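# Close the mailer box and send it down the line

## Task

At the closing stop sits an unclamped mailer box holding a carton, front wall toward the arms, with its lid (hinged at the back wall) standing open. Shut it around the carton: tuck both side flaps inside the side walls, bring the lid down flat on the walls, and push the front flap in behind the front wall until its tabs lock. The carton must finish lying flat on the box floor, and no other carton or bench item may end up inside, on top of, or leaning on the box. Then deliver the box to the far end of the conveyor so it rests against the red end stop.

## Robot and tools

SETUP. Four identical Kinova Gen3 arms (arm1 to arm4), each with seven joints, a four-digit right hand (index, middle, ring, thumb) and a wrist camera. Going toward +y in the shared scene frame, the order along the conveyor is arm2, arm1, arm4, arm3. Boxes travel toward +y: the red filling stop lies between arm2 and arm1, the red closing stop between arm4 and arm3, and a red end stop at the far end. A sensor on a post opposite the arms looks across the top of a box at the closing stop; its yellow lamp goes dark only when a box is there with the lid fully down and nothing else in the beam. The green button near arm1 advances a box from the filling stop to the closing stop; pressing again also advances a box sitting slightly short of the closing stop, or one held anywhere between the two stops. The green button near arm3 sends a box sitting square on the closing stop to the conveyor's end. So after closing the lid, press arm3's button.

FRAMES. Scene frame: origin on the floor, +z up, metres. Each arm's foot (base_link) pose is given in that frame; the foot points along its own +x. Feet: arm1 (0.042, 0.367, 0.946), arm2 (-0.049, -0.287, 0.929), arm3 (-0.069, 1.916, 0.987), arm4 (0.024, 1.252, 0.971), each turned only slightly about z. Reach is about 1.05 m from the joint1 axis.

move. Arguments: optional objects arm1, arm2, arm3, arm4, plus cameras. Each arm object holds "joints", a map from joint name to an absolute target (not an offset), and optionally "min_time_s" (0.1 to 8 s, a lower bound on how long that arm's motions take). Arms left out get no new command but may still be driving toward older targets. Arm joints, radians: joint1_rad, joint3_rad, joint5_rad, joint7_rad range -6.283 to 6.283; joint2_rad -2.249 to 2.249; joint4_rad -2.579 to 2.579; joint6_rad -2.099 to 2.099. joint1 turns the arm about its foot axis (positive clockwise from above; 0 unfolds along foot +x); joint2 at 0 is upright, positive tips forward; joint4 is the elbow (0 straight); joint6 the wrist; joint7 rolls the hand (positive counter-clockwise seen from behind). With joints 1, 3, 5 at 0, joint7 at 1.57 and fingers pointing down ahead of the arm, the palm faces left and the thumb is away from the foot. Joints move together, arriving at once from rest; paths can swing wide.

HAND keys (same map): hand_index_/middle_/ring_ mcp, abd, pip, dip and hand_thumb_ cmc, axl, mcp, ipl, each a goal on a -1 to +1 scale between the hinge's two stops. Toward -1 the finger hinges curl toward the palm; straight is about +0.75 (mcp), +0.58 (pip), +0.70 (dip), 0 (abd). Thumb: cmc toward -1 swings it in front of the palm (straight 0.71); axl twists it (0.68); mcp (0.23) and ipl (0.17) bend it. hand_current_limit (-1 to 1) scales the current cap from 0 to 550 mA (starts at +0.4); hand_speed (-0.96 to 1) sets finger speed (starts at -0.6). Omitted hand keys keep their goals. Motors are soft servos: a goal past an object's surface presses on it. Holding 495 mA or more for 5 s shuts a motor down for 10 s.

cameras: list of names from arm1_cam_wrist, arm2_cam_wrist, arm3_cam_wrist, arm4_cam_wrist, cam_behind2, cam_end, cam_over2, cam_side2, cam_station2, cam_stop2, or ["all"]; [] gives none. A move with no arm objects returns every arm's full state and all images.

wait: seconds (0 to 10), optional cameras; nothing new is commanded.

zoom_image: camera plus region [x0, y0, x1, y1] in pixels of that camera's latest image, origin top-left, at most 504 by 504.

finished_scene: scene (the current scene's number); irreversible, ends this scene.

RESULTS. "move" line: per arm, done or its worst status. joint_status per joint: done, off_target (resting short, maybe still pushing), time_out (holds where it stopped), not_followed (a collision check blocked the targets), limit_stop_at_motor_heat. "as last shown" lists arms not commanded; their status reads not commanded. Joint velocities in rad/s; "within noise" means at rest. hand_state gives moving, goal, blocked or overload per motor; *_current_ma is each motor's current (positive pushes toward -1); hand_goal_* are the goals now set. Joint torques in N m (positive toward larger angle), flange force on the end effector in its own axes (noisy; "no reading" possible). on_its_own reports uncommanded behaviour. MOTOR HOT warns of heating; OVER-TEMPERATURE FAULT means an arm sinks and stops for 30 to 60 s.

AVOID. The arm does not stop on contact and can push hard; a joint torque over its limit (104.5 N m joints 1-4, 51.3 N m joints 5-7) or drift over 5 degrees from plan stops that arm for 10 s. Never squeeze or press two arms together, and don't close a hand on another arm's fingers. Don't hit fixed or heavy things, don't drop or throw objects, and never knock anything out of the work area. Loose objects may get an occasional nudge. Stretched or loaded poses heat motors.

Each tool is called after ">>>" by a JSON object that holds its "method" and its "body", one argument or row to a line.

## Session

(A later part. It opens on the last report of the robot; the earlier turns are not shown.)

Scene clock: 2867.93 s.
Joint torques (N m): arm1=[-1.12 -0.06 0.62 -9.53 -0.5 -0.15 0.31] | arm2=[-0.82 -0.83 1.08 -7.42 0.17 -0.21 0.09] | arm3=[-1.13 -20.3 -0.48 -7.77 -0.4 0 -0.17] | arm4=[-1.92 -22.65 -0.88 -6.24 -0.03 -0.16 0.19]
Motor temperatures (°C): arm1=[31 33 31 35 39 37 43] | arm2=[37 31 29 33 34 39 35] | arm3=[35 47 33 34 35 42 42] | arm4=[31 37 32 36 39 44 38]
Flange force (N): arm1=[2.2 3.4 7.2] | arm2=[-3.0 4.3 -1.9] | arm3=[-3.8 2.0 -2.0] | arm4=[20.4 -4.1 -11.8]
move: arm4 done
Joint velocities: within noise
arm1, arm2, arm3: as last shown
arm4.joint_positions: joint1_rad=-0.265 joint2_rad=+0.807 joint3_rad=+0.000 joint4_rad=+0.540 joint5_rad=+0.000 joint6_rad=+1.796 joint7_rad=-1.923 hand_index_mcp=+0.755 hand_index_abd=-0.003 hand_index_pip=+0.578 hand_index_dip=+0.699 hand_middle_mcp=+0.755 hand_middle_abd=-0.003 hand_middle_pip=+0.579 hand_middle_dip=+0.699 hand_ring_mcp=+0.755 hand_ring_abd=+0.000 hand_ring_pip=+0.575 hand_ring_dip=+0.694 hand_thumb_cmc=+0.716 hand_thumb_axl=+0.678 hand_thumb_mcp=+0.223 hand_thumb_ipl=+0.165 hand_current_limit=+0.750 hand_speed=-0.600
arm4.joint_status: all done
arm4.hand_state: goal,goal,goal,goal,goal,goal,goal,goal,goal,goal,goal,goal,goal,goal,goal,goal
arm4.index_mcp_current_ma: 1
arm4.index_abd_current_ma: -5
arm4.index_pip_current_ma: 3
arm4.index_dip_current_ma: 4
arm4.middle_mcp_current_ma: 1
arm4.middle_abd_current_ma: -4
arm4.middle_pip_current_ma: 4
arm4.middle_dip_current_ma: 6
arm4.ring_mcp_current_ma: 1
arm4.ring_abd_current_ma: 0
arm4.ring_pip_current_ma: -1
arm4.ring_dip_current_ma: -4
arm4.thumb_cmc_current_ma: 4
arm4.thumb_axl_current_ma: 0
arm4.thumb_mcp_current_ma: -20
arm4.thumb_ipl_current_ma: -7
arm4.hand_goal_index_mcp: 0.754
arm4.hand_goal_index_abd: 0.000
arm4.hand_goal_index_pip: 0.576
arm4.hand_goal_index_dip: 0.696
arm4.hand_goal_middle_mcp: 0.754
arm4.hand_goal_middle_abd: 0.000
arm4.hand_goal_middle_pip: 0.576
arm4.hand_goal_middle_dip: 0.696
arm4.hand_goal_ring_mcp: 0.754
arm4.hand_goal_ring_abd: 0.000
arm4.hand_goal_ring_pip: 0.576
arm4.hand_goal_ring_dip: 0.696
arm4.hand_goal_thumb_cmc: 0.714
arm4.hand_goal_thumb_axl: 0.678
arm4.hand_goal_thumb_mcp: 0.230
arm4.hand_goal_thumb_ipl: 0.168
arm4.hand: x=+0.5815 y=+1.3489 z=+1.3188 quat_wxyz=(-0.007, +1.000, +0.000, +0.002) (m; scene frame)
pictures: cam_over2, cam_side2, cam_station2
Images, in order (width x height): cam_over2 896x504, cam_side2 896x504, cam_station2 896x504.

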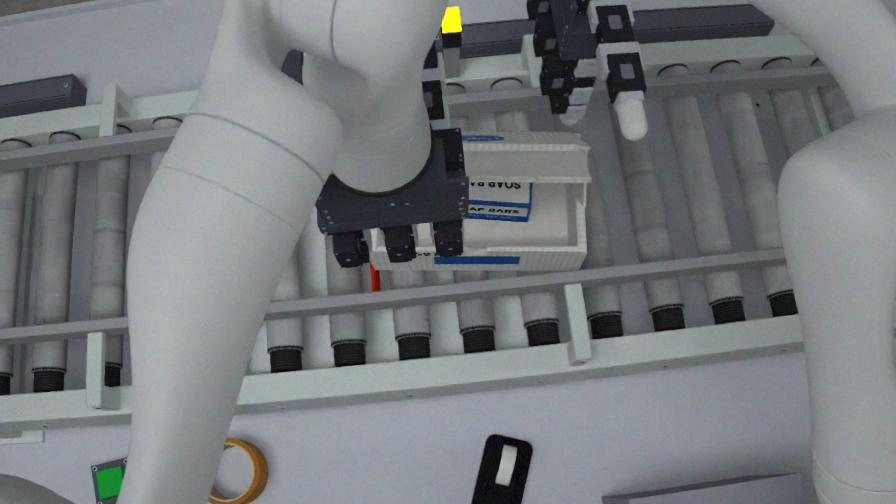

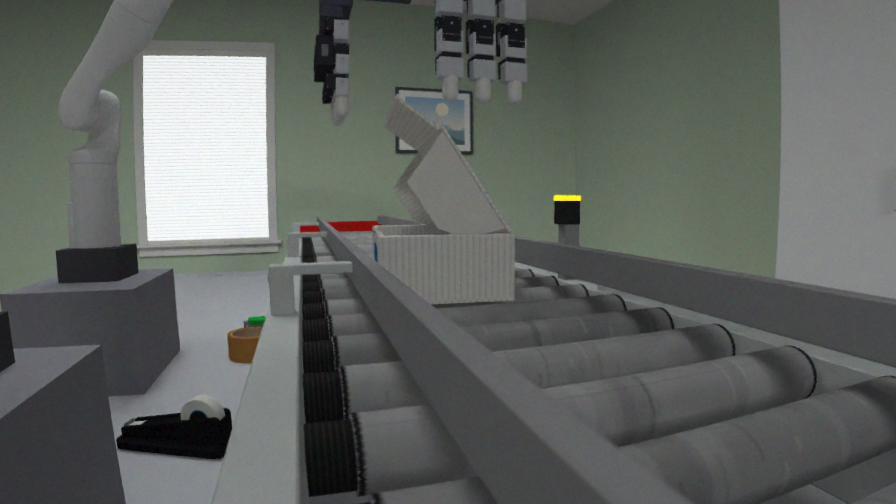

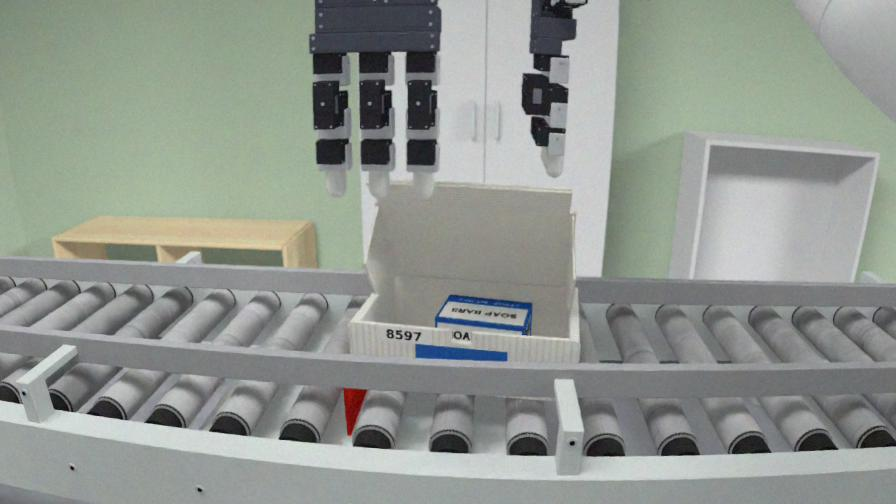

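>>> {"method": "move", "body": {
  "arm4": {"joints": {"joint1_rad": -0.2805, "joint2_rad": 0.7963, "joint3_rad": 0, "joint4_rad": 0.8802, "joint5_rad": 0, "joint6_rad": 1.4651, "joint7_rad": -1.9385}, "min_time_s": 3},
  "arm3": {"joints": {"hand_thumb_cmc": -0.9}}
}}

>>> {"method": "move", "body": {
  "arm4": {"joints": {"joint1_rad": -0.2805, "joint2_rad": 0.8153, "joint3_rad": 0, "joint4_rad": 0.9716, "joint5_rad": 0, "joint6_rad": 1.3547, "joint7_rad": -1.9385}, "min_time_s": 2},
  "cameras": ["cam_station2", "cam_over2", "cam_side2"]
}}

>>> {"method": "zoom_image", "body": {
  "camera": "cam_side2",
  "region": [300, 60, 600, 320]
}}

>>> {"method": "zoom_image", "body": {
  "camera": "cam_station2",
  "region": [300, 60, 680, 380]
}}

Scene clock: 2928.23 s.
Joint torques (N m): arm1=[-1.13 -0.09 0.62 -9.54 -0.49 -0.14 0.33] | arm2=[-0.81 -0.82 1.04 -7.43 0.14 -0.21 0.1] | arm3=[-1.09 -20.33 -0.59 -7.79 -0.43 -0.03 -0.13] | arm4=[-2.01 -21.82 -0.97 -6.01 -0.03 -0.16 0.14]
Motor temperatures (°C): arm1=[31 33 31 35 39 37 43] | arm2=[37 31 29 33 34 39 35] | arm3=[34 47 33 34 35 41 42] | arm4=[31 38 32 36 39 44 38]
Flange force (N): arm1=[2.1 3.4 7.3] | arm2=[-3.0 4.2 -1.8] | arm3=[-3.7 2.1 -2.0] | arm4=[13.8 -2.0 -6.8]
move: arm3 done; arm4 done
Joint velocities: within noise
arm1, arm2: as last shown
arm3.joint_positions: joint1_rad=+0.465 joint2_rad=+0.659 joint3_rad=+0.000 joint4_rad=+0.845 joint5_rad=+0.000 joint6_rad=+1.638 joint7_rad=+0.501 hand_index_mcp=+0.751 hand_index_abd=+0.002 hand_index_pip=+0.580 hand_index_dip=+0.697 hand_middle_mcp=+0.755 hand_middle_abd=+0.001 hand_middle_pip=+0.578 hand_middle_dip=+0.698 hand_ring_mcp=+0.750 hand_ring_abd=+0.000 hand_ring_pip=+0.578 hand_ring_dip=+0.699 hand_thumb_cmc=-0.898 hand_thumb_axl=+0.677 hand_thumb_mcp=+0.224 hand_thumb_ipl=+0.168 hand_current_limit=+0.750 hand_speed=-0.600
arm3.joint_status: all done
arm3.hand_state: goal,goal,goal,goal,goal,goal,goal,goal,goal,goal,goal,goal,goal,goal,goal,goal
arm3.index_mcp_current_ma: -11
arm3.index_abd_current_ma: 6
arm3.index_pip_current_ma: 6
arm3.index_dip_current_ma: 1
arm3.middle_mcp_current_ma: 4
arm3.middle_abd_current_ma: 2
arm3.middle_pip_current_ma: 7
arm3.middle_dip_current_ma: 5
arm3.ring_mcp_current_ma: -12
arm3.ring_abd_current_ma: 0
arm3.ring_pip_current_ma: 6
arm3.ring_dip_current_ma: 8
arm3.thumb_cmc_current_ma: 7
arm3.thumb_axl_current_ma: -2
arm3.thumb_mcp_current_ma: -9
arm3.thumb_ipl_current_ma: -1
arm3.hand_goal_index_mcp: 0.754
arm3.hand_goal_index_abd: 0.000
arm3.hand_goal_index_pip: 0.578
arm3.hand_goal_index_dip: 0.696
arm3.hand_goal_middle_mcp: 0.754
arm3.hand_goal_middle_abd: 0.000
arm3.hand_goal_middle_pip: 0.576
arm3.hand_goal_middle_dip: 0.696
arm3.hand_goal_ring_mcp: 0.754
arm3.hand_goal_ring_abd: 0.000
arm3.hand_goal_ring_pip: 0.576
arm3.hand_goal_ring_dip: 0.696
arm3.hand_goal_thumb_cmc: -0.900
arm3.hand_goal_thumb_axl: 0.678
arm3.hand_goal_thumb_mcp: 0.226
arm3.hand_goal_thumb_ipl: 0.168
arm3.hand: x=+0.5056 y=+1.5963 z=+1.3216 quat_wxyz=(-0.002, +0.707, +0.707, +0.000) (m; scene frame)
arm4.joint_positions: joint1_rad=-0.280 joint2_rad=+0.796 joint3_rad=+0.000 joint4_rad=+0.880 joint5_rad=+0.000 joint6_rad=+1.465 joint7_rad=-1.939 hand_index_mcp=+0.753 hand_index_abd=-0.003 hand_index_pip=+0.577 hand_index_dip=+0.698 hand_middle_mcp=+0.755 hand_middle_abd=-0.003 hand_middle_pip=+0.579 hand_middle_dip=+0.699 hand_ring_mcp=+0.755 hand_ring_abd=+0.000 hand_ring_pip=+0.575 hand_ring_dip=+0.694 hand_thumb_cmc=+0.716 hand_thumb_axl=+0.678 hand_thumb_mcp=+0.223 hand_thumb_ipl=+0.165 hand_current_limit=+0.750 hand_speed=-0.600
arm4.joint_status: all done
arm4.hand_state: goal,goal,goal,goal,goal,goal,goal,goal,goal,goal,goal,goal,goal,goal,goal,goal
arm4.index_mcp_current_ma: -2
arm4.index_abd_current_ma: -5
arm4.index_pip_current_ma: 1
arm4.index_dip_current_ma: 3
arm4.middle_mcp_current_ma: 1
arm4.middle_abd_current_ma: -4
arm4.middle_pip_current_ma: 4
arm4.middle_dip_current_ma: 6
arm4.ring_mcp_current_ma: 1
arm4.ring_abd_current_ma: 0
arm4.ring_pip_current_ma: -1
arm4.ring_dip_current_ma: -4
arm4.thumb_cmc_current_ma: 4
arm4.thumb_axl_current_ma: 0
arm4.thumb_mcp_current_ma: -20
arm4.thumb_ipl_current_ma: -7
arm4.hand_goal_index_mcp: 0.754
arm4.hand_goal_index_abd: 0.000
arm4.hand_goal_index_pip: 0.576
arm4.hand_goal_index_dip: 0.696
arm4.hand_goal_middle_mcp: 0.754
arm4.hand_goal_middle_abd: 0.000
arm4.hand_goal_middle_pip: 0.576
arm4.hand_goal_middle_dip: 0.696
arm4.hand_goal_ring_mcp: 0.754
arm4.hand_goal_ring_abd: 0.000
arm4.hand_goal_ring_pip: 0.576
arm4.hand_goal_ring_dip: 0.696
arm4.hand_goal_thumb_cmc: 0.714
arm4.hand_goal_thumb_axl: 0.678
arm4.hand_goal_thumb_mcp: 0.230
arm4.hand_goal_thumb_ipl: 0.168
arm4.hand: x=+0.5819 y=+1.3603 z=+1.2189 quat_wxyz=(-0.007, +1.000, +0.000, +0.002) (m; scene frame)
pictures: none

Scene clock: 2930.53 s.
Joint torques (N m): arm1=[-1.11 -0.11 0.61 -9.56 -0.51 -0.16 0.3] | arm2=[-0.81 -0.84 1.08 -7.38 0.15 -0.22 0.11] | arm3=[-1 -20.2 -0.55 -7.75 -0.41 0.04 -0.08] | arm4=[-1.72 -21.71 -0.74 -6.07 0.13 -0.48 0.25]
Motor temperatures (°C): arm1=[31 33 31 35 39 37 43] | arm2=[37 31 29 33 34 39 35] | arm3=[34 47 33 34 35 41 42] | arm4=[31 38 32 36 39 44 38]
Flange force (N): arm1=[2.1 3.3 7.3] | arm2=[-3.1 4.3 -2.1] | arm3=[-3.3 1.9 -2.0] | arm4=[11.9 -2.0 -6.2]
move: arm4 done
Joint velocities: within noise
arm1.joint_positions: joint1_rad=-0.800 joint2_rad=-0.375 joint3_rad=-0.093 joint4_rad=+1.476 joint5_rad=-0.024 joint6_rad=+1.941 joint7_rad=+1.786 hand_index_mcp=+0.753 hand_index_abd=+0.000 hand_index_pip=+0.577 hand_index_dip=+0.696 hand_middle_mcp=+0.753 hand_middle_abd=+0.000 hand_middle_pip=+0.577 hand_middle_dip=+0.696 hand_ring_mcp=+0.753 hand_ring_abd=+0.000 hand_ring_pip=+0.577 hand_ring_dip=+0.696 hand_thumb_cmc=+0.714 hand_thumb_axl=+0.677 hand_thumb_mcp=+0.224 hand_thumb_ipl=+0.168 hand_current_limit=+0.400 hand_speed=-0.600
arm1.joint_status: not commanded
arm1.hand_state: goal,goal,goal,goal,goal,goal,goal,goal,goal,goal,goal,goal,goal,goal,goal,goal
arm1.index_mcp_current_ma: -2
arm1.index_abd_current_ma: 0
arm1.index_pip_current_ma: 2
arm1.index_dip_current_ma: 0
arm1.middle_mcp_current_ma: -2
arm1.middle_abd_current_ma: 0
arm1.middle_pip_current_ma: 2
arm1.middle_dip_current_ma: 0
arm1.ring_mcp_current_ma: -2
arm1.ring_abd_current_ma: 0
arm1.ring_pip_current_ma: 2
arm1.ring_dip_current_ma: 0
arm1.thumb_cmc_current_ma: 1
arm1.thumb_axl_current_ma: -2
arm1.thumb_mcp_current_ma: -9
arm1.thumb_ipl_current_ma: -1
arm1.hand_goal_index_mcp: 0.754
arm1.hand_goal_index_abd: 0.000
arm1.hand_goal_index_pip: 0.576
arm1.hand_goal_index_dip: 0.696
arm1.hand_goal_middle_mcp: 0.754
arm1.hand_goal_middle_abd: 0.000
arm1.hand_goal_middle_pip: 0.576
arm1.hand_goal_middle_dip: 0.696
arm1.hand_goal_ring_mcp: 0.754
arm1.hand_goal_ring_abd: 0.000
arm1.hand_goal_ring_pip: 0.576
arm1.hand_goal_ring_dip: 0.696
arm1.hand_goal_thumb_cmc: 0.714
arm1.hand_goal_thumb_axl: 0.678
arm1.hand_goal_thumb_mcp: 0.226
arm1.hand_goal_thumb_ipl: 0.168
arm1.hand: x=+0.0719 y=+0.5348 z=+1.4659 quat_wxyz=(+0.048, -0.562, +0.826, +0.020) (m; scene frame)
arm2.joint_positions: joint1_rad=+0.131 joint2_rad=-0.418 joint3_rad=-0.038 joint4_rad=+1.515 joint5_rad=-0.067 joint6_rad=+1.958 joint7_rad=+1.639 hand_index_mcp=+0.753 hand_index_abd=+0.000 hand_index_pip=+0.577 hand_index_dip=+0.696 hand_middle_mcp=+0.753 hand_middle_abd=+0.000 hand_middle_pip=+0.577 hand_middle_dip=+0.696 hand_ring_mcp=+0.753 hand_ring_abd=+0.000 hand_ring_pip=+0.577 hand_ring_dip=+0.696 hand_thumb_cmc=+0.714 hand_thumb_axl=+0.677 hand_thumb_mcp=+0.224 hand_thumb_ipl=+0.168 hand_current_limit=+0.400 hand_speed=-0.600
arm2.joint_status: not commanded
arm2.hand_state: goal,goal,goal,goal,goal,overload,goal,goal,goal,goal,goal,goal,goal,goal,goal,goal
arm2.index_mcp_current_ma: -2
arm2.index_abd_current_ma: 0
arm2.index_pip_current_ma: 2
arm2.index_dip_current_ma: 0
arm2.middle_mcp_current_ma: -2
arm2.middle_abd_current_ma: 0
arm2.middle_pip_current_ma: 2
arm2.middle_dip_current_ma: 0
arm2.ring_mcp_current_ma: -2
arm2.ring_abd_current_ma: 0
arm2.ring_pip_current_ma: 2
arm2.ring_dip_current_ma: 0
arm2.thumb_cmc_current_ma: 1
arm2.thumb_axl_current_ma: -2
arm2.thumb_mcp_current_ma: -8
arm2.thumb_ipl_current_ma: -1
arm2.hand_goal_index_mcp: 0.754
arm2.hand_goal_index_abd: 0.000
arm2.hand_goal_index_pip: 0.576
arm2.hand_goal_index_dip: 0.696
arm2.hand_goal_middle_mcp: 0.754
arm2.hand_goal_middle_abd: 0.000
arm2.hand_goal_middle_pip: 0.576
arm2.hand_goal_middle_dip: 0.696
arm2.hand_goal_ring_mcp: 0.754
arm2.hand_goal_ring_abd: 0.000
arm2.hand_goal_ring_pip: 0.576
arm2.hand_goal_ring_dip: 0.696
arm2.hand_goal_thumb_cmc: 0.714
arm2.hand_goal_thumb_axl: 0.678
arm2.hand_goal_thumb_mcp: 0.226
arm2.hand_goal_thumb_ipl: 0.168
arm2.hand: x=+0.1135 y=-0.2342 z=+1.4473 quat_wxyz=(+0.046, +0.053, +0.997, +0.017) (m; scene frame)
arm3: as last shown
arm4.joint_positions: joint1_rad=-0.281 joint2_rad=+0.815 joint3_rad=+0.000 joint4_rad=+0.972 joint5_rad=+0.000 joint6_rad=+1.355 joint7_rad=-1.939 hand_index_mcp=+0.753 hand_index_abd=+0.015 hand_index_pip=+0.577 hand_index_dip=+0.698 hand_middle_mcp=+0.755 hand_middle_abd=-0.003 hand_middle_pip=+0.579 hand_middle_dip=+0.699 hand_ring_mcp=+0.755 hand_ring_abd=+0.000 hand_ring_pip=+0.575 hand_ring_dip=+0.694 hand_thumb_cmc=+0.716 hand_thumb_axl=+0.678 hand_thumb_mcp=+0.223 hand_thumb_ipl=+0.165 hand_current_limit=+0.750 hand_speed=-0.600
arm4.joint_status: all done
arm4.hand_state: goal,goal,goal,goal,goal,goal,goal,goal,goal,goal,goal,goal,goal,goal,goal,goal
arm4.index_mcp_current_ma: -2
arm4.index_abd_current_ma: 31
arm4.index_pip_current_ma: 1
arm4.index_dip_current_ma: 3
arm4.middle_mcp_current_ma: 1
arm4.middle_abd_current_ma: -4
arm4.middle_pip_current_ma: 4
arm4.middle_dip_current_ma: 6
arm4.ring_mcp_current_ma: 1
arm4.ring_abd_current_ma: 0
arm4.ring_pip_current_ma: -1
arm4.ring_dip_current_ma: -4
arm4.thumb_cmc_current_ma: 4
arm4.thumb_axl_current_ma: 0
arm4.thumb_mcp_current_ma: -20
arm4.thumb_ipl_current_ma: -7
arm4.hand_goal_index_mcp: 0.754
arm4.hand_goal_index_abd: 0.000
arm4.hand_goal_index_pip: 0.576
arm4.hand_goal_index_dip: 0.696
arm4.hand_goal_middle_mcp: 0.754
arm4.hand_goal_middle_abd: 0.000
arm4.hand_goal_middle_pip: 0.576
arm4.hand_goal_middle_dip: 0.696
arm4.hand_goal_ring_mcp: 0.754
arm4.hand_goal_ring_abd: 0.000
arm4.hand_goal_ring_pip: 0.576
arm4.hand_goal_ring_dip: 0.696
arm4.hand_goal_thumb_cmc: 0.714
arm4.hand_goal_thumb_axl: 0.678
arm4.hand_goal_thumb_mcp: 0.230
arm4.hand_goal_thumb_ipl: 0.168
arm4.hand: x=+0.5820 y=+1.3609 z=+1.1789 quat_wxyz=(-0.007, +1.000, +0.000, +0.002) (m; scene frame)
pictures: cam_over2, cam_side2, cam_station2
Images, in order (width x height): cam_over2 896x504, cam_side2 896x504, cam_station2 896x504.

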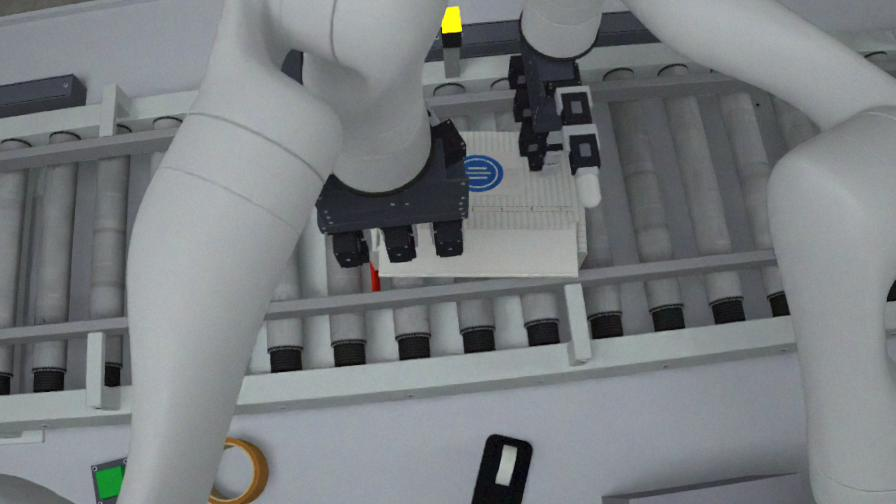

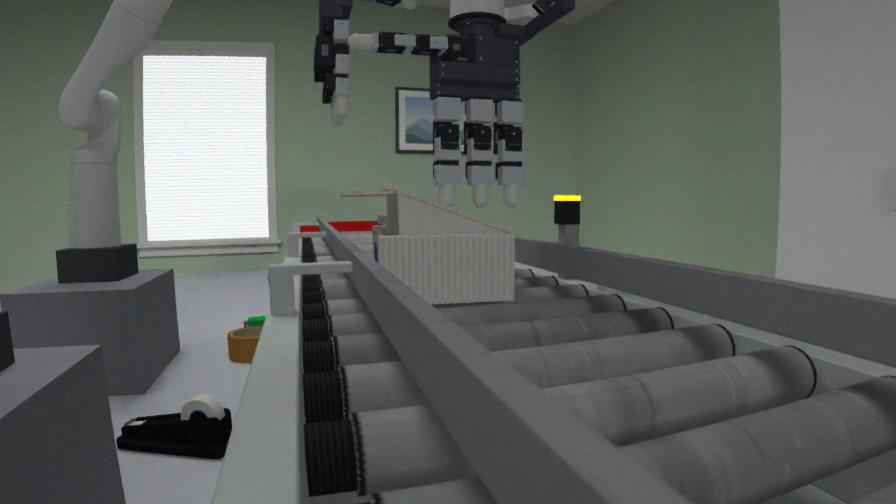

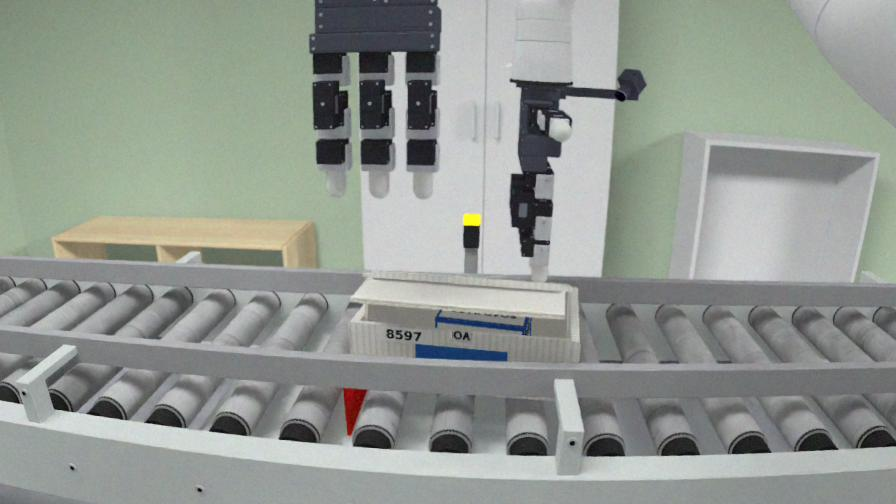

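Scaled by 1.680 from the camera's 896x504 image, which has a finer 1280x720 frame.

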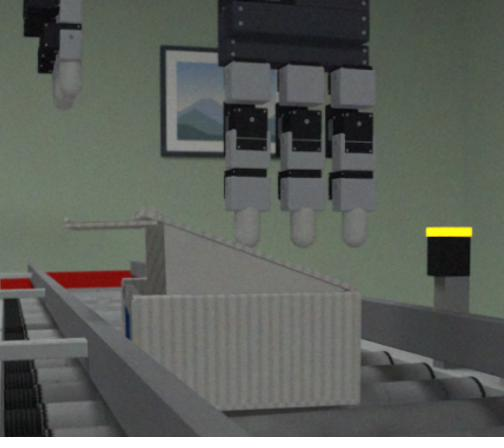

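Scaled by 1.326 from the camera's 896x504 image, which has a finer 1280x720 frame.

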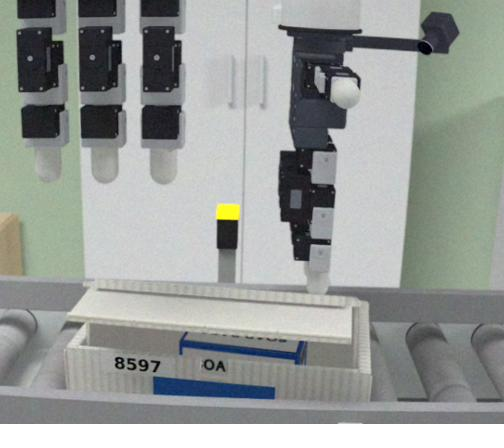

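>>> {"method": "move", "body": {
  "arm3": {"joints": {"joint1_rad": 0.598, "joint2_rad": 0.6632, "joint3_rad": 0, "joint4_rad": 1.291, "joint5_rad": 0, "joint6_rad": 1.1874, "joint7_rad": 0.634, "hand_index_mcp": 0.205, "hand_middle_mcp": 0.205, "hand_ring_mcp": 0.205}, "min_time_s": 3}
}}

>>> {"method": "move", "body": {
  "arm3": {"joints": {"joint1_rad": 0.598, "joint2_rad": 0.7222, "joint3_rad": 0, "joint4_rad": 1.3709, "joint5_rad": 0, "joint6_rad": 1.0485, "joint7_rad": 0.634}, "min_time_s": 2.5},
  "cameras": ["cam_station2", "cam_side2"]
}}

>>> {"method": "zoom_image", "body": {
  "camera": "cam_side2",
  "region": [300, 60, 600, 320]
}}

>>> {"method": "zoom_image", "body": {
  "camera": "cam_station2",
  "region": [300, 60, 680, 380]
}}

Scene clock: 2987.03 s.
Joint torques (N m): arm1=[-1.12 -0.07 0.63 -9.55 -0.51 -0.15 0.31] | arm2=[-0.81 -0.82 1.06 -7.42 0.16 -0.22 0.08] | arm3=[-1.04 -19.87 -0.63 -7.25 -0.42 -0.1 -0.11] | arm4=[-1.66 -21.63 -0.72 -6.05 0.19 -0.55 0.19]
Motor temperatures (°C): arm1=[31 33 31 35 39 37 43] | arm2=[37 31 29 33 34 39 35] | arm3=[34 47 33 34 35 41 42] | arm4=[31 38 32 36 39 44 38]
Flange force (N): arm1=[2.2 3.4 7.3] | arm2=[-3.0 4.2 -1.9] | arm3=[-3.4 0.9 -0.9] | arm4=[12.0 -2.0 -6.4]
move: arm3 done
Joint velocities: within noise
arm1, arm2, arm4: as last shown
arm3.joint_positions: joint1_rad=+0.598 joint2_rad=+0.663 joint3_rad=+0.000 joint4_rad=+1.291 joint5_rad=+0.000 joint6_rad=+1.187 joint7_rad=+0.634 hand_index_mcp=+0.217 hand_index_abd=+0.002 hand_index_pip=+0.580 hand_index_dip=+0.697 hand_middle_mcp=+0.219 hand_middle_abd=+0.001 hand_middle_pip=+0.578 hand_middle_dip=+0.698 hand_ring_mcp=+0.218 hand_ring_abd=+0.000 hand_ring_pip=+0.578 hand_ring_dip=+0.699 hand_thumb_cmc=-0.898 hand_thumb_axl=+0.677 hand_thumb_mcp=+0.224 hand_thumb_ipl=+0.168 hand_current_limit=+0.750 hand_speed=-0.600
arm3.joint_status: all done
arm3.hand_state: goal,goal,goal,goal,goal,goal,goal,goal,goal,goal,goal,goal,goal,goal,goal,goal
arm3.index_mcp_current_ma: 40
arm3.index_abd_current_ma: 6
arm3.index_pip_current_ma: 6
arm3.index_dip_current_ma: 1
arm3.middle_mcp_current_ma: 48
arm3.middle_abd_current_ma: 2
arm3.middle_pip_current_ma: 7
arm3.middle_dip_current_ma: 5
arm3.ring_mcp_current_ma: 43
arm3.ring_abd_current_ma: 0
arm3.ring_pip_current_ma: 6
arm3.ring_dip_current_ma: 8
arm3.thumb_cmc_current_ma: 7
arm3.thumb_axl_current_ma: -2
arm3.thumb_mcp_current_ma: -9
arm3.thumb_ipl_current_ma: -1
arm3.hand_goal_index_mcp: 0.206
arm3.hand_goal_index_abd: 0.000
arm3.hand_goal_index_pip: 0.578
arm3.hand_goal_index_dip: 0.696
arm3.hand_goal_middle_mcp: 0.206
arm3.hand_goal_middle_abd: 0.000
arm3.hand_goal_middle_pip: 0.576
arm3.hand_goal_middle_dip: 0.696
arm3.hand_goal_ring_mcp: 0.206
arm3.hand_goal_ring_abd: 0.000
arm3.hand_goal_ring_pip: 0.576
arm3.hand_goal_ring_dip: 0.696
arm3.hand_goal_thumb_cmc: -0.900
arm3.hand_goal_thumb_axl: 0.678
arm3.hand_goal_thumb_mcp: 0.226
arm3.hand_goal_thumb_ipl: 0.168
arm3.hand: x=+0.4452 y=+1.5467 z=+1.1817 quat_wxyz=(-0.002, +0.707, +0.707, +0.000) (m; scene frame)
pictures: none

Scene clock: 2989.83 s.
Joint torques (N m): arm1=[-1.13 -0.1 0.64 -9.59 -0.51 -0.15 0.31] | arm2=[-0.82 -0.83 1.03 -7.39 0.14 -0.19 0.09] | arm3=[-1.12 -19.67 -0.68 -6.51 -0.49 -0.05 -0.1] | arm4=[-1.85 -22.8 -0.92 -6.28 0 -0.11 0.19]
Motor temperatures (°C): arm1=[31 33 31 35 39 37 43] | arm2=[37 31 29 33 34 39 35] | arm3=[34 47 33 34 35 41 42] | arm4=[31 38 32 36 39 44 38]
Flange force (N): arm1=[2.1 3.4 7.5] | arm2=[-3.1 4.1 -1.9] | arm3=[-3.2 0.5 -1.4] | arm4=[12.8 -2.0 -4.1]
move: arm3 done
Joint velocities: within noise
arm1, arm2, arm4: as last shown
arm3.joint_positions: joint1_rad=+0.598 joint2_rad=+0.722 joint3_rad=+0.000 joint4_rad=+1.371 joint5_rad=+0.000 joint6_rad=+1.048 joint7_rad=+0.634 hand_index_mcp=+0.201 hand_index_abd=+0.002 hand_index_pip=+0.573 hand_index_dip=+0.693 hand_middle_mcp=+0.219 hand_middle_abd=+0.001 hand_middle_pip=+0.578 hand_middle_dip=+0.698 hand_ring_mcp=+0.218 hand_ring_abd=+0.000 hand_ring_pip=+0.578 hand_ring_dip=+0.699 hand_thumb_cmc=-0.898 hand_thumb_axl=+0.677 hand_thumb_mcp=+0.224 hand_thumb_ipl=+0.168 hand_current_limit=+0.750 hand_speed=-0.600
arm3.joint_status: all done
arm3.hand_state: goal,goal,goal,goal,goal,goal,goal,goal,goal,goal,goal,goal,goal,goal,goal,goal
arm3.index_mcp_current_ma: -16
arm3.index_abd_current_ma: 5
arm3.index_pip_current_ma: -15
arm3.index_dip_current_ma: -7
arm3.middle_mcp_current_ma: 48
arm3.middle_abd_current_ma: 2
arm3.middle_pip_current_ma: 7
arm3.middle_dip_current_ma: 5
arm3.ring_mcp_current_ma: 43
arm3.ring_abd_current_ma: 0
arm3.ring_pip_current_ma: 6
arm3.ring_dip_current_ma: 8
arm3.thumb_cmc_current_ma: 7
arm3.thumb_axl_current_ma: -2
arm3.thumb_mcp_current_ma: -9
arm3.thumb_ipl_current_ma: -1
arm3.hand_goal_index_mcp: 0.206
arm3.hand_goal_index_abd: 0.000
arm3.hand_goal_index_pip: 0.578
arm3.hand_goal_index_dip: 0.696
arm3.hand_goal_middle_mcp: 0.206
arm3.hand_goal_middle_abd: 0.000
arm3.hand_goal_middle_pip: 0.576
arm3.hand_goal_middle_dip: 0.696
arm3.hand_goal_ring_mcp: 0.206
arm3.hand_goal_ring_abd: 0.000
arm3.hand_goal_ring_pip: 0.576
arm3.hand_goal_ring_dip: 0.696
arm3.hand_goal_thumb_cmc: -0.900
arm3.hand_goal_thumb_axl: 0.678
arm3.hand_goal_thumb_mcp: 0.226
arm3.hand_goal_thumb_ipl: 0.168
arm3.hand: x=+0.4451 y=+1.5469 z=+1.1266 quat_wxyz=(-0.002, +0.707, +0.707, +0.000) (m; scene frame)
arm4.joint_positions: joint1_rad=-0.281 joint2_rad=+0.815 joint3_rad=+0.000 joint4_rad=+0.972 joint5_rad=+0.000 joint6_rad=+1.355 joint7_rad=-1.939 hand_index_mcp=+0.753 hand_index_abd=+0.003 hand_index_pip=+0.577 hand_index_dip=+0.698 hand_middle_mcp=+0.755 hand_middle_abd=-0.003 hand_middle_pip=+0.579 hand_middle_dip=+0.699 hand_ring_mcp=+0.755 hand_ring_abd=+0.000 hand_ring_pip=+0.575 hand_ring_dip=+0.694 hand_thumb_cmc=+0.716 hand_thumb_axl=+0.678 hand_thumb_mcp=+0.223 hand_thumb_ipl=+0.165 hand_current_limit=+0.750 hand_speed=-0.600
arm4.index_abd_current_ma: 5
pictures: cam_side2, cam_station2
Images, in order (width x height): cam_side2 896x504, cam_station2 896x504.

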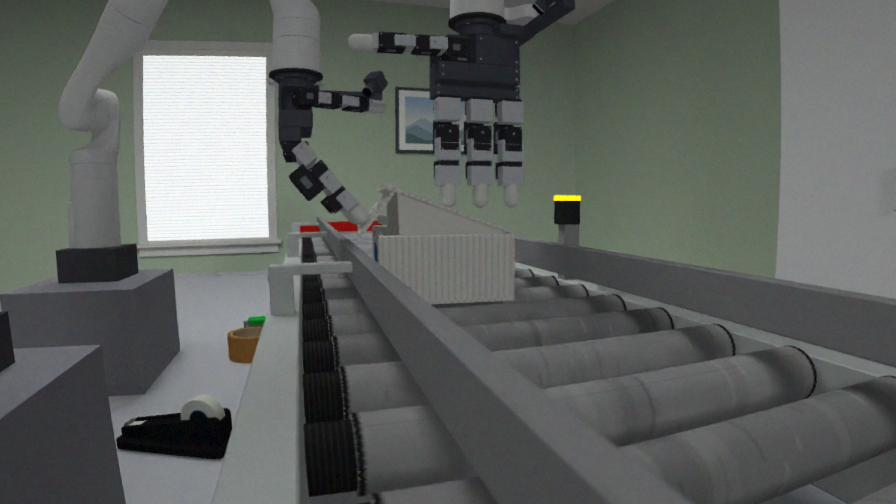

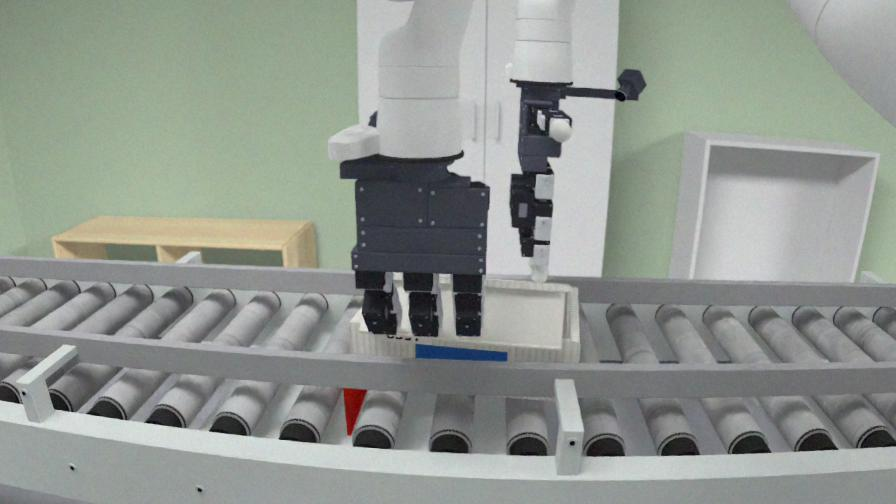

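Scaled by 1.680 from the camera's 896x504 image, which has a finer 1280x720 frame.

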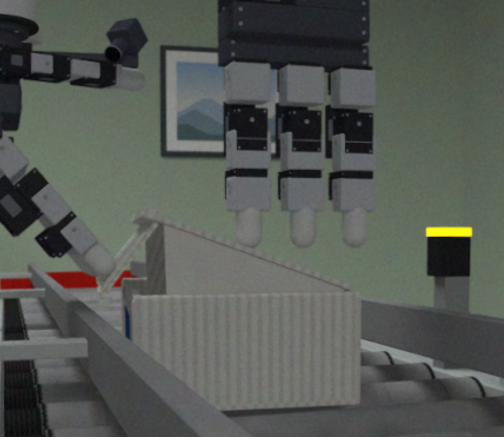

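Scaled by 1.326 from the camera's 896x504 image, which has a finer 1280x720 frame.

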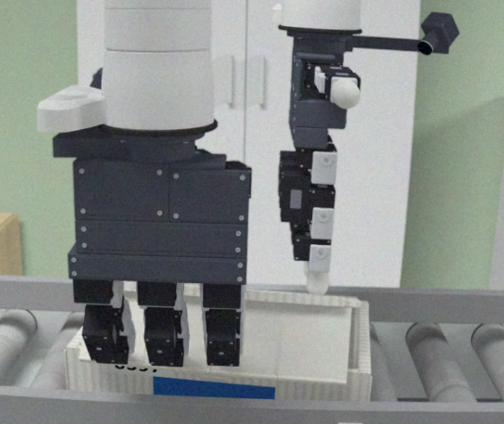

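>>> {"method": "move", "body": {
  "arm3": {"joints": {"joint1_rad": 0.6685, "joint2_rad": 0.6308, "joint3_rad": 0, "joint4_rad": 1.5532, "joint5_rad": 0, "joint6_rad": 0.9576, "joint7_rad": 0.7045}, "min_time_s": 2},
  "arm4": {"joints": {"joint1_rad": -0.2805, "joint2_rad": 0.7999, "joint3_rad": 0, "joint4_rad": 0.9051, "joint5_rad": 0, "joint6_rad": 1.4366, "joint7_rad": -1.9385}, "min_time_s": 1.5}
}}

>>> {"method": "move", "body": {
  "arm3": {"joints": {"joint1_rad": 0.6685, "joint2_rad": 0.7345, "joint3_rad": 0, "joint4_rad": 1.6175, "joint5_rad": 0, "joint6_rad": 0.7896, "joint7_rad": 0.7045, "hand_index_mcp": -0.069, "hand_middle_mcp": -0.069, "hand_ring_mcp": -0.069}, "min_time_s": 2.5}
}}

>>> {"method": "move", "body": {
  "arm3": {"joints": {"joint1_rad": 0.6122, "joint2_rad": 0.7963, "joint3_rad": 0, "joint4_rad": 1.4778, "joint5_rad": 0, "joint6_rad": 0.8675, "joint7_rad": 0.6482}, "min_time_s": 2.5},
  "cameras": ["cam_station2", "cam_side2"]
}}

>>> {"method": "zoom_image", "body": {
  "camera": "cam_side2",
  "region": [320, 160, 520, 320]
}}

Scene clock: 3088.67 s.
Joint torques (N m): arm1=[-1.13 -0.1 0.64 -9.51 -0.52 -0.14 0.33] | arm2=[-0.85 -0.8 1.09 -7.41 0.14 -0.23 0.11] | arm3=[-1.05 -18.34 -0.67 -6.25 -0.46 -0.04 -0.16] | arm4=[-1.96 -22.64 -0.84 -6.45 0 -0.13 0.15]
Motor temperatures (°C): arm1=[31 33 31 35 39 37 43] | arm2=[37 31 29 33 34 39 35] | arm3=[34 45 33 34 35 41 42] | arm4=[31 40 32 35 39 44 38]
Flange force (N): arm1=[2.0 3.5 7.2] | arm2=[-3.0 4.4 -1.9] | arm3=[-3.4 0.2 -0.7] | arm4=[13.1 -1.8 -4.9]
move: arm3 done; arm4 done
Joint velocities: within noise
arm1, arm2: as last shown
arm3.joint_positions: joint1_rad=+0.668 joint2_rad=+0.631 joint3_rad=+0.000 joint4_rad=+1.553 joint5_rad=+0.000 joint6_rad=+0.958 joint7_rad=+0.705 hand_index_mcp=+0.209 hand_index_abd=-0.002 hand_index_pip=+0.577 hand_index_dip=+0.693 hand_middle_mcp=+0.213 hand_middle_abd=+0.001 hand_middle_pip=+0.578 hand_middle_dip=+0.698 hand_ring_mcp=+0.218 hand_ring_abd=+0.000 hand_ring_pip=+0.578 hand_ring_dip=+0.699 hand_thumb_cmc=-0.898 hand_thumb_axl=+0.677 hand_thumb_mcp=+0.224 hand_thumb_ipl=+0.168 hand_current_limit=+0.750 hand_speed=-0.600
arm3.joint_status: all done
arm3.hand_state: goal,goal,goal,goal,goal,goal,goal,goal,goal,goal,goal,goal,goal,goal,goal,goal
arm3.index_mcp_current_ma: 8
arm3.index_abd_current_ma: -6
arm3.index_pip_current_ma: -4
arm3.index_dip_current_ma: -8
arm3.middle_mcp_current_ma: 26
arm3.middle_abd_current_ma: 2
arm3.middle_pip_current_ma: 5
arm3.middle_dip_current_ma: 4
arm3.ring_mcp_current_ma: 43
arm3.ring_abd_current_ma: 0
arm3.ring_pip_current_ma: 6
arm3.ring_dip_current_ma: 8
arm3.thumb_cmc_current_ma: 7
arm3.thumb_axl_current_ma: -2
arm3.thumb_mcp_current_ma: -9
arm3.thumb_ipl_current_ma: -1
arm3.hand_goal_index_mcp: 0.206
arm3.hand_goal_index_abd: 0.000
arm3.hand_goal_index_pip: 0.578
arm3.hand_goal_index_dip: 0.696
arm3.hand_goal_middle_mcp: 0.206
arm3.hand_goal_middle_abd: 0.000
arm3.hand_goal_middle_pip: 0.576
arm3.hand_goal_middle_dip: 0.696
arm3.hand_goal_ring_mcp: 0.206
arm3.hand_goal_ring_abd: 0.000
arm3.hand_goal_ring_pip: 0.576
arm3.hand_goal_ring_dip: 0.696
arm3.hand_goal_thumb_cmc: -0.900
arm3.hand_goal_thumb_axl: 0.678
arm3.hand_goal_thumb_mcp: 0.226
arm3.hand_goal_thumb_ipl: 0.168
arm3.hand: x=+0.3851 y=+1.5469 z=+1.1267 quat_wxyz=(-0.002, +0.707, +0.707, +0.000) (m; scene frame)
arm4.joint_positions: joint1_rad=-0.280 joint2_rad=+0.800 joint3_rad=+0.000 joint4_rad=+0.905 joint5_rad=+0.000 joint6_rad=+1.437 joint7_rad=-1.939 hand_index_mcp=+0.753 hand_index_abd=+0.003 hand_index_pip=+0.577 hand_index_dip=+0.698 hand_middle_mcp=+0.755 hand_middle_abd=-0.003 hand_middle_pip=+0.579 hand_middle_dip=+0.699 hand_ring_mcp=+0.755 hand_ring_abd=+0.000 hand_ring_pip=+0.575 hand_ring_dip=+0.694 hand_thumb_cmc=+0.716 hand_thumb_axl=+0.678 hand_thumb_mcp=+0.223 hand_thumb_ipl=+0.165 hand_current_limit=+0.750 hand_speed=-0.600
arm4.joint_status: all done
arm4.hand_state: goal,goal,goal,goal,goal,goal,goal,goal,goal,goal,goal,goal,goal,goal,goal,goal
arm4.index_mcp_current_ma: -2
arm4.index_abd_current_ma: 5
arm4.index_pip_current_ma: 1
arm4.index_dip_current_ma: 3
arm4.middle_mcp_current_ma: 1
arm4.middle_abd_current_ma: -4
arm4.middle_pip_current_ma: 4
arm4.middle_dip_current_ma: 6
arm4.ring_mcp_current_ma: 1
arm4.ring_abd_current_ma: 0
arm4.ring_pip_current_ma: -1
arm4.ring_dip_current_ma: -4
arm4.thumb_cmc_current_ma: 4
arm4.thumb_axl_current_ma: 0
arm4.thumb_mcp_current_ma: -20
arm4.thumb_ipl_current_ma: -7
arm4.hand_goal_index_mcp: 0.754
arm4.hand_goal_index_abd: 0.000
arm4.hand_goal_index_pip: 0.576
arm4.hand_goal_index_dip: 0.696
arm4.hand_goal_middle_mcp: 0.754
arm4.hand_goal_middle_abd: 0.000
arm4.hand_goal_middle_pip: 0.576
arm4.hand_goal_middle_dip: 0.696
arm4.hand_goal_ring_mcp: 0.754
arm4.hand_goal_ring_abd: 0.000
arm4.hand_goal_ring_pip: 0.576
arm4.hand_goal_ring_dip: 0.696
arm4.hand_goal_thumb_cmc: 0.714
arm4.hand_goal_thumb_axl: 0.678
arm4.hand_goal_thumb_mcp: 0.230
arm4.hand_goal_thumb_ipl: 0.168
arm4.hand: x=+0.5819 y=+1.3604 z=+1.2089 quat_wxyz=(-0.007, +1.000, +0.000, +0.002) (m; scene frame)
pictures: none

Scene clock: 3091.57 s.
Joint torques (N m): arm1=[-1.13 -0.13 0.61 -9.54 -0.5 -0.15 0.31] | arm2=[-0.85 -0.81 1.02 -7.4 0.15 -0.2 0.09] | arm3=[-13.7 -11.63 -13.24 -14.35 -5.05 -7.93 -0.06] | arm4=[-1.84 -22.8 -0.85 -6.43 -0.01 -0.14 0.19]
Motor temperatures (°C): arm1=[31 33 31 35 39 37 43] | arm2=[37 31 29 33 34 39 35] | arm3=[34 45 33 34 35 41 42] | arm4=[31 40 32 35 39 44 38]
Flange force (N): arm1=[2.0 3.3 7.2] | arm2=[-3.0 4.1 -1.9] | arm3=[-1.8 -37.8 -25.1] | arm4=[13.6 -2.3 -4.9]
move: arm3 done
Joint velocities: within noise
arm1, arm2, arm4: as last shown
arm3.joint_positions: joint1_rad=+0.669 joint2_rad=+0.734 joint3_rad=+0.000 joint4_rad=+1.618 joint5_rad=+0.000 joint6_rad=+0.790 joint7_rad=+0.705 hand_index_mcp=-0.083 hand_index_abd=-0.007 hand_index_pip=+0.566 hand_index_dip=+0.691 hand_middle_mcp=-0.083 hand_middle_abd=-0.006 hand_middle_pip=+0.567 hand_middle_dip=+0.693 hand_ring_mcp=-0.081 hand_ring_abd=-0.006 hand_ring_pip=+0.567 hand_ring_dip=+0.692 hand_thumb_cmc=-0.898 hand_thumb_axl=+0.677 hand_thumb_mcp=+0.224 hand_thumb_ipl=+0.168 hand_current_limit=+0.750 hand_speed=-0.600
arm3.joint_status: all done
arm3.hand_state: goal,goal,goal,goal,goal,goal,goal,goal,goal,goal,goal,goal,goal,goal,goal,goal
arm3.index_mcp_current_ma: -56
arm3.index_abd_current_ma: -20
arm3.index_pip_current_ma: -40
arm3.index_dip_current_ma: -15
arm3.middle_mcp_current_ma: -57
arm3.middle_abd_current_ma: -15
arm3.middle_pip_current_ma: -31
arm3.middle_dip_current_ma: -9
arm3.ring_mcp_current_ma: -50
arm3.ring_abd_current_ma: -16
arm3.ring_pip_current_ma: -29
arm3.ring_dip_current_ma: -12
arm3.thumb_cmc_current_ma: 7
arm3.thumb_axl_current_ma: -2
arm3.thumb_mcp_current_ma: -9
arm3.thumb_ipl_current_ma: -1
arm3.hand_goal_index_mcp: -0.068
arm3.hand_goal_index_abd: 0.000
arm3.hand_goal_index_pip: 0.578
arm3.hand_goal_index_dip: 0.696
arm3.hand_goal_middle_mcp: -0.068
arm3.hand_goal_middle_abd: 0.000
arm3.hand_goal_middle_pip: 0.576
arm3.hand_goal_middle_dip: 0.696
arm3.hand_goal_ring_mcp: -0.068
arm3.hand_goal_ring_abd: 0.000
arm3.hand_goal_ring_pip: 0.576
arm3.hand_goal_ring_dip: 0.696
arm3.hand_goal_thumb_cmc: -0.900
arm3.hand_goal_thumb_axl: 0.678
arm3.hand_goal_thumb_mcp: 0.226
arm3.hand_goal_thumb_ipl: 0.168
arm3.hand: x=+0.3848 y=+1.5470 z=+1.0588 quat_wxyz=(-0.002, +0.707, +0.707, +0.000) (m; scene frame)
pictures: none

Scene clock: 3094.57 s.
Joint torques (N m): arm1=[-1.12 -0.1 0.6 -9.52 -0.49 -0.14 0.31] | arm2=[-0.82 -0.83 1.07 -7.43 0.17 -0.2 0.1] | arm3=[-16.19 -0.52 -15.11 -16.42 -6.21 -13.45 -0.46] | arm4=[-1.88 -22.79 -0.94 -6.37 -0.03 -0.17 0.22]
Motor temperatures (°C): arm1=[31 33 31 35 39 37 43] | arm2=[37 31 29 33 34 39 35] | arm3=[34 45 33 34 35 42 42] | arm4=[31 40 32 35 39 44 38]
Flange force (N): arm1=[2.1 3.3 7.2] | arm2=[-3.1 4.3 -1.8] | arm3=[5.2 -54.3 -53.5] | arm4=[14.0 -2.4 -5.2]
move: arm3 done
Joint velocities: within noise
arm1, arm2, arm4: as last shown
arm3.joint_positions: joint1_rad=+0.612 joint2_rad=+0.796 joint3_rad=+0.000 joint4_rad=+1.478 joint5_rad=+0.000 joint6_rad=+0.868 joint7_rad=+0.648 hand_index_mcp=-0.071 hand_index_abd=-0.015 hand_index_pip=+0.631 hand_index_dip=+0.693 hand_middle_mcp=-0.068 hand_middle_abd=-0.015 hand_middle_pip=+0.624 hand_middle_dip=+0.694 hand_ring_mcp=-0.068 hand_ring_abd=-0.015 hand_ring_pip=+0.618 hand_ring_dip=+0.694 hand_thumb_cmc=-0.900 hand_thumb_axl=+0.677 hand_thumb_mcp=+0.223 hand_thumb_ipl=+0.168 hand_current_limit=+0.750 hand_speed=-0.600
arm3.joint_status: all done
arm3.hand_state: goal,goal,blocked,goal,goal,goal,blocked,goal,goal,goal,blocked,goal,goal,goal,goal,goal
arm3.index_mcp_current_ma: -9
arm3.index_abd_current_ma: -46
arm3.index_pip_current_ma: 215
arm3.index_dip_current_ma: -8
arm3.middle_mcp_current_ma: -1
arm3.middle_abd_current_ma: -46
arm3.middle_pip_current_ma: 191
arm3.middle_dip_current_ma: -6
arm3.ring_mcp_current_ma: 0
arm3.ring_abd_current_ma: -44
arm3.ring_pip_current_ma: 166
arm3.ring_dip_current_ma: -7
arm3.thumb_cmc_current_ma: 1
arm3.thumb_axl_current_ma: -2
arm3.thumb_mcp_current_ma: -10
arm3.thumb_ipl_current_ma: -1
arm3.hand_goal_index_mcp: -0.068
arm3.hand_goal_index_abd: 0.000
arm3.hand_goal_index_pip: 0.578
arm3.hand_goal_index_dip: 0.696
arm3.hand_goal_middle_mcp: -0.068
arm3.hand_goal_middle_abd: 0.000
arm3.hand_goal_middle_pip: 0.576
arm3.hand_goal_middle_dip: 0.696
arm3.hand_goal_ring_mcp: -0.068
arm3.hand_goal_ring_abd: 0.000
arm3.hand_goal_ring_pip: 0.576
arm3.hand_goal_ring_dip: 0.696
arm3.hand_goal_thumb_cmc: -0.900
arm3.hand_goal_thumb_axl: 0.678
arm3.hand_goal_thumb_mcp: 0.226
arm3.hand_goal_thumb_ipl: 0.168
arm3.hand: x=+0.4319 y=+1.5471 z=+1.0587 quat_wxyz=(-0.002, +0.707, +0.707, +0.000) (m; scene frame)
pictures: cam_side2, cam_station2
Images, in order (width x height): cam_side2 896x504, cam_station2 896x504.

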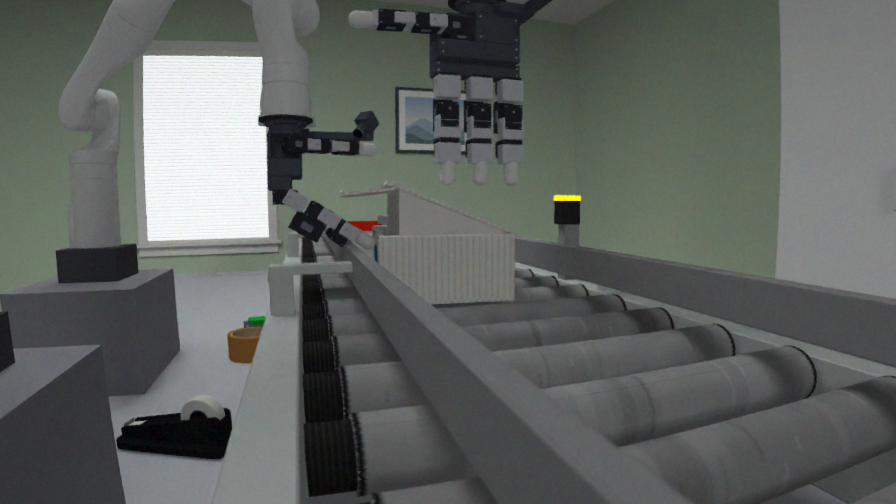

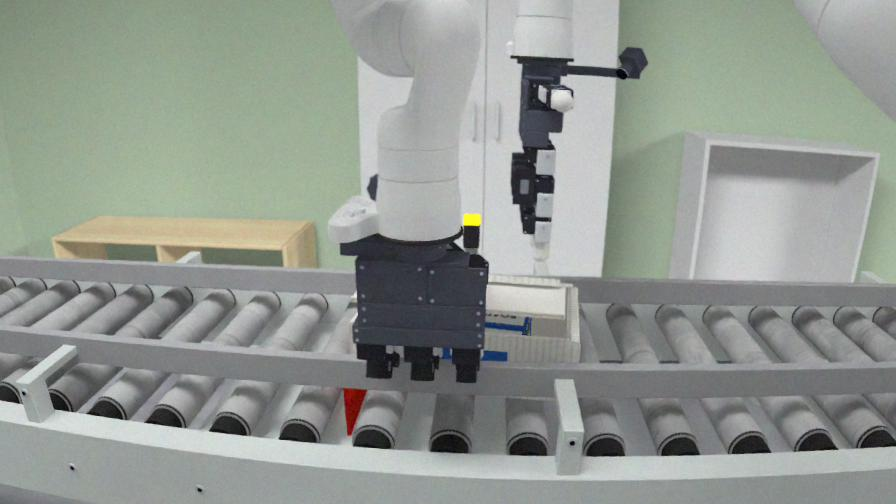

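Scaled by 2.520 from the camera's 896x504 image, which has a finer 1280x720 frame.

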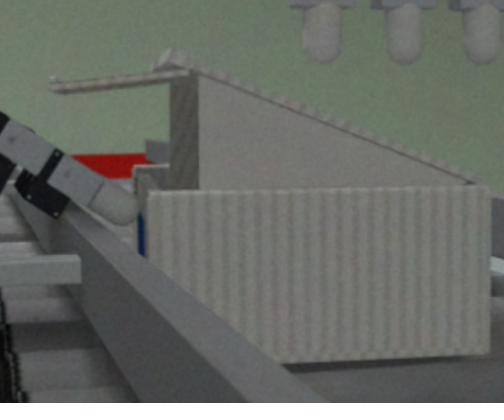

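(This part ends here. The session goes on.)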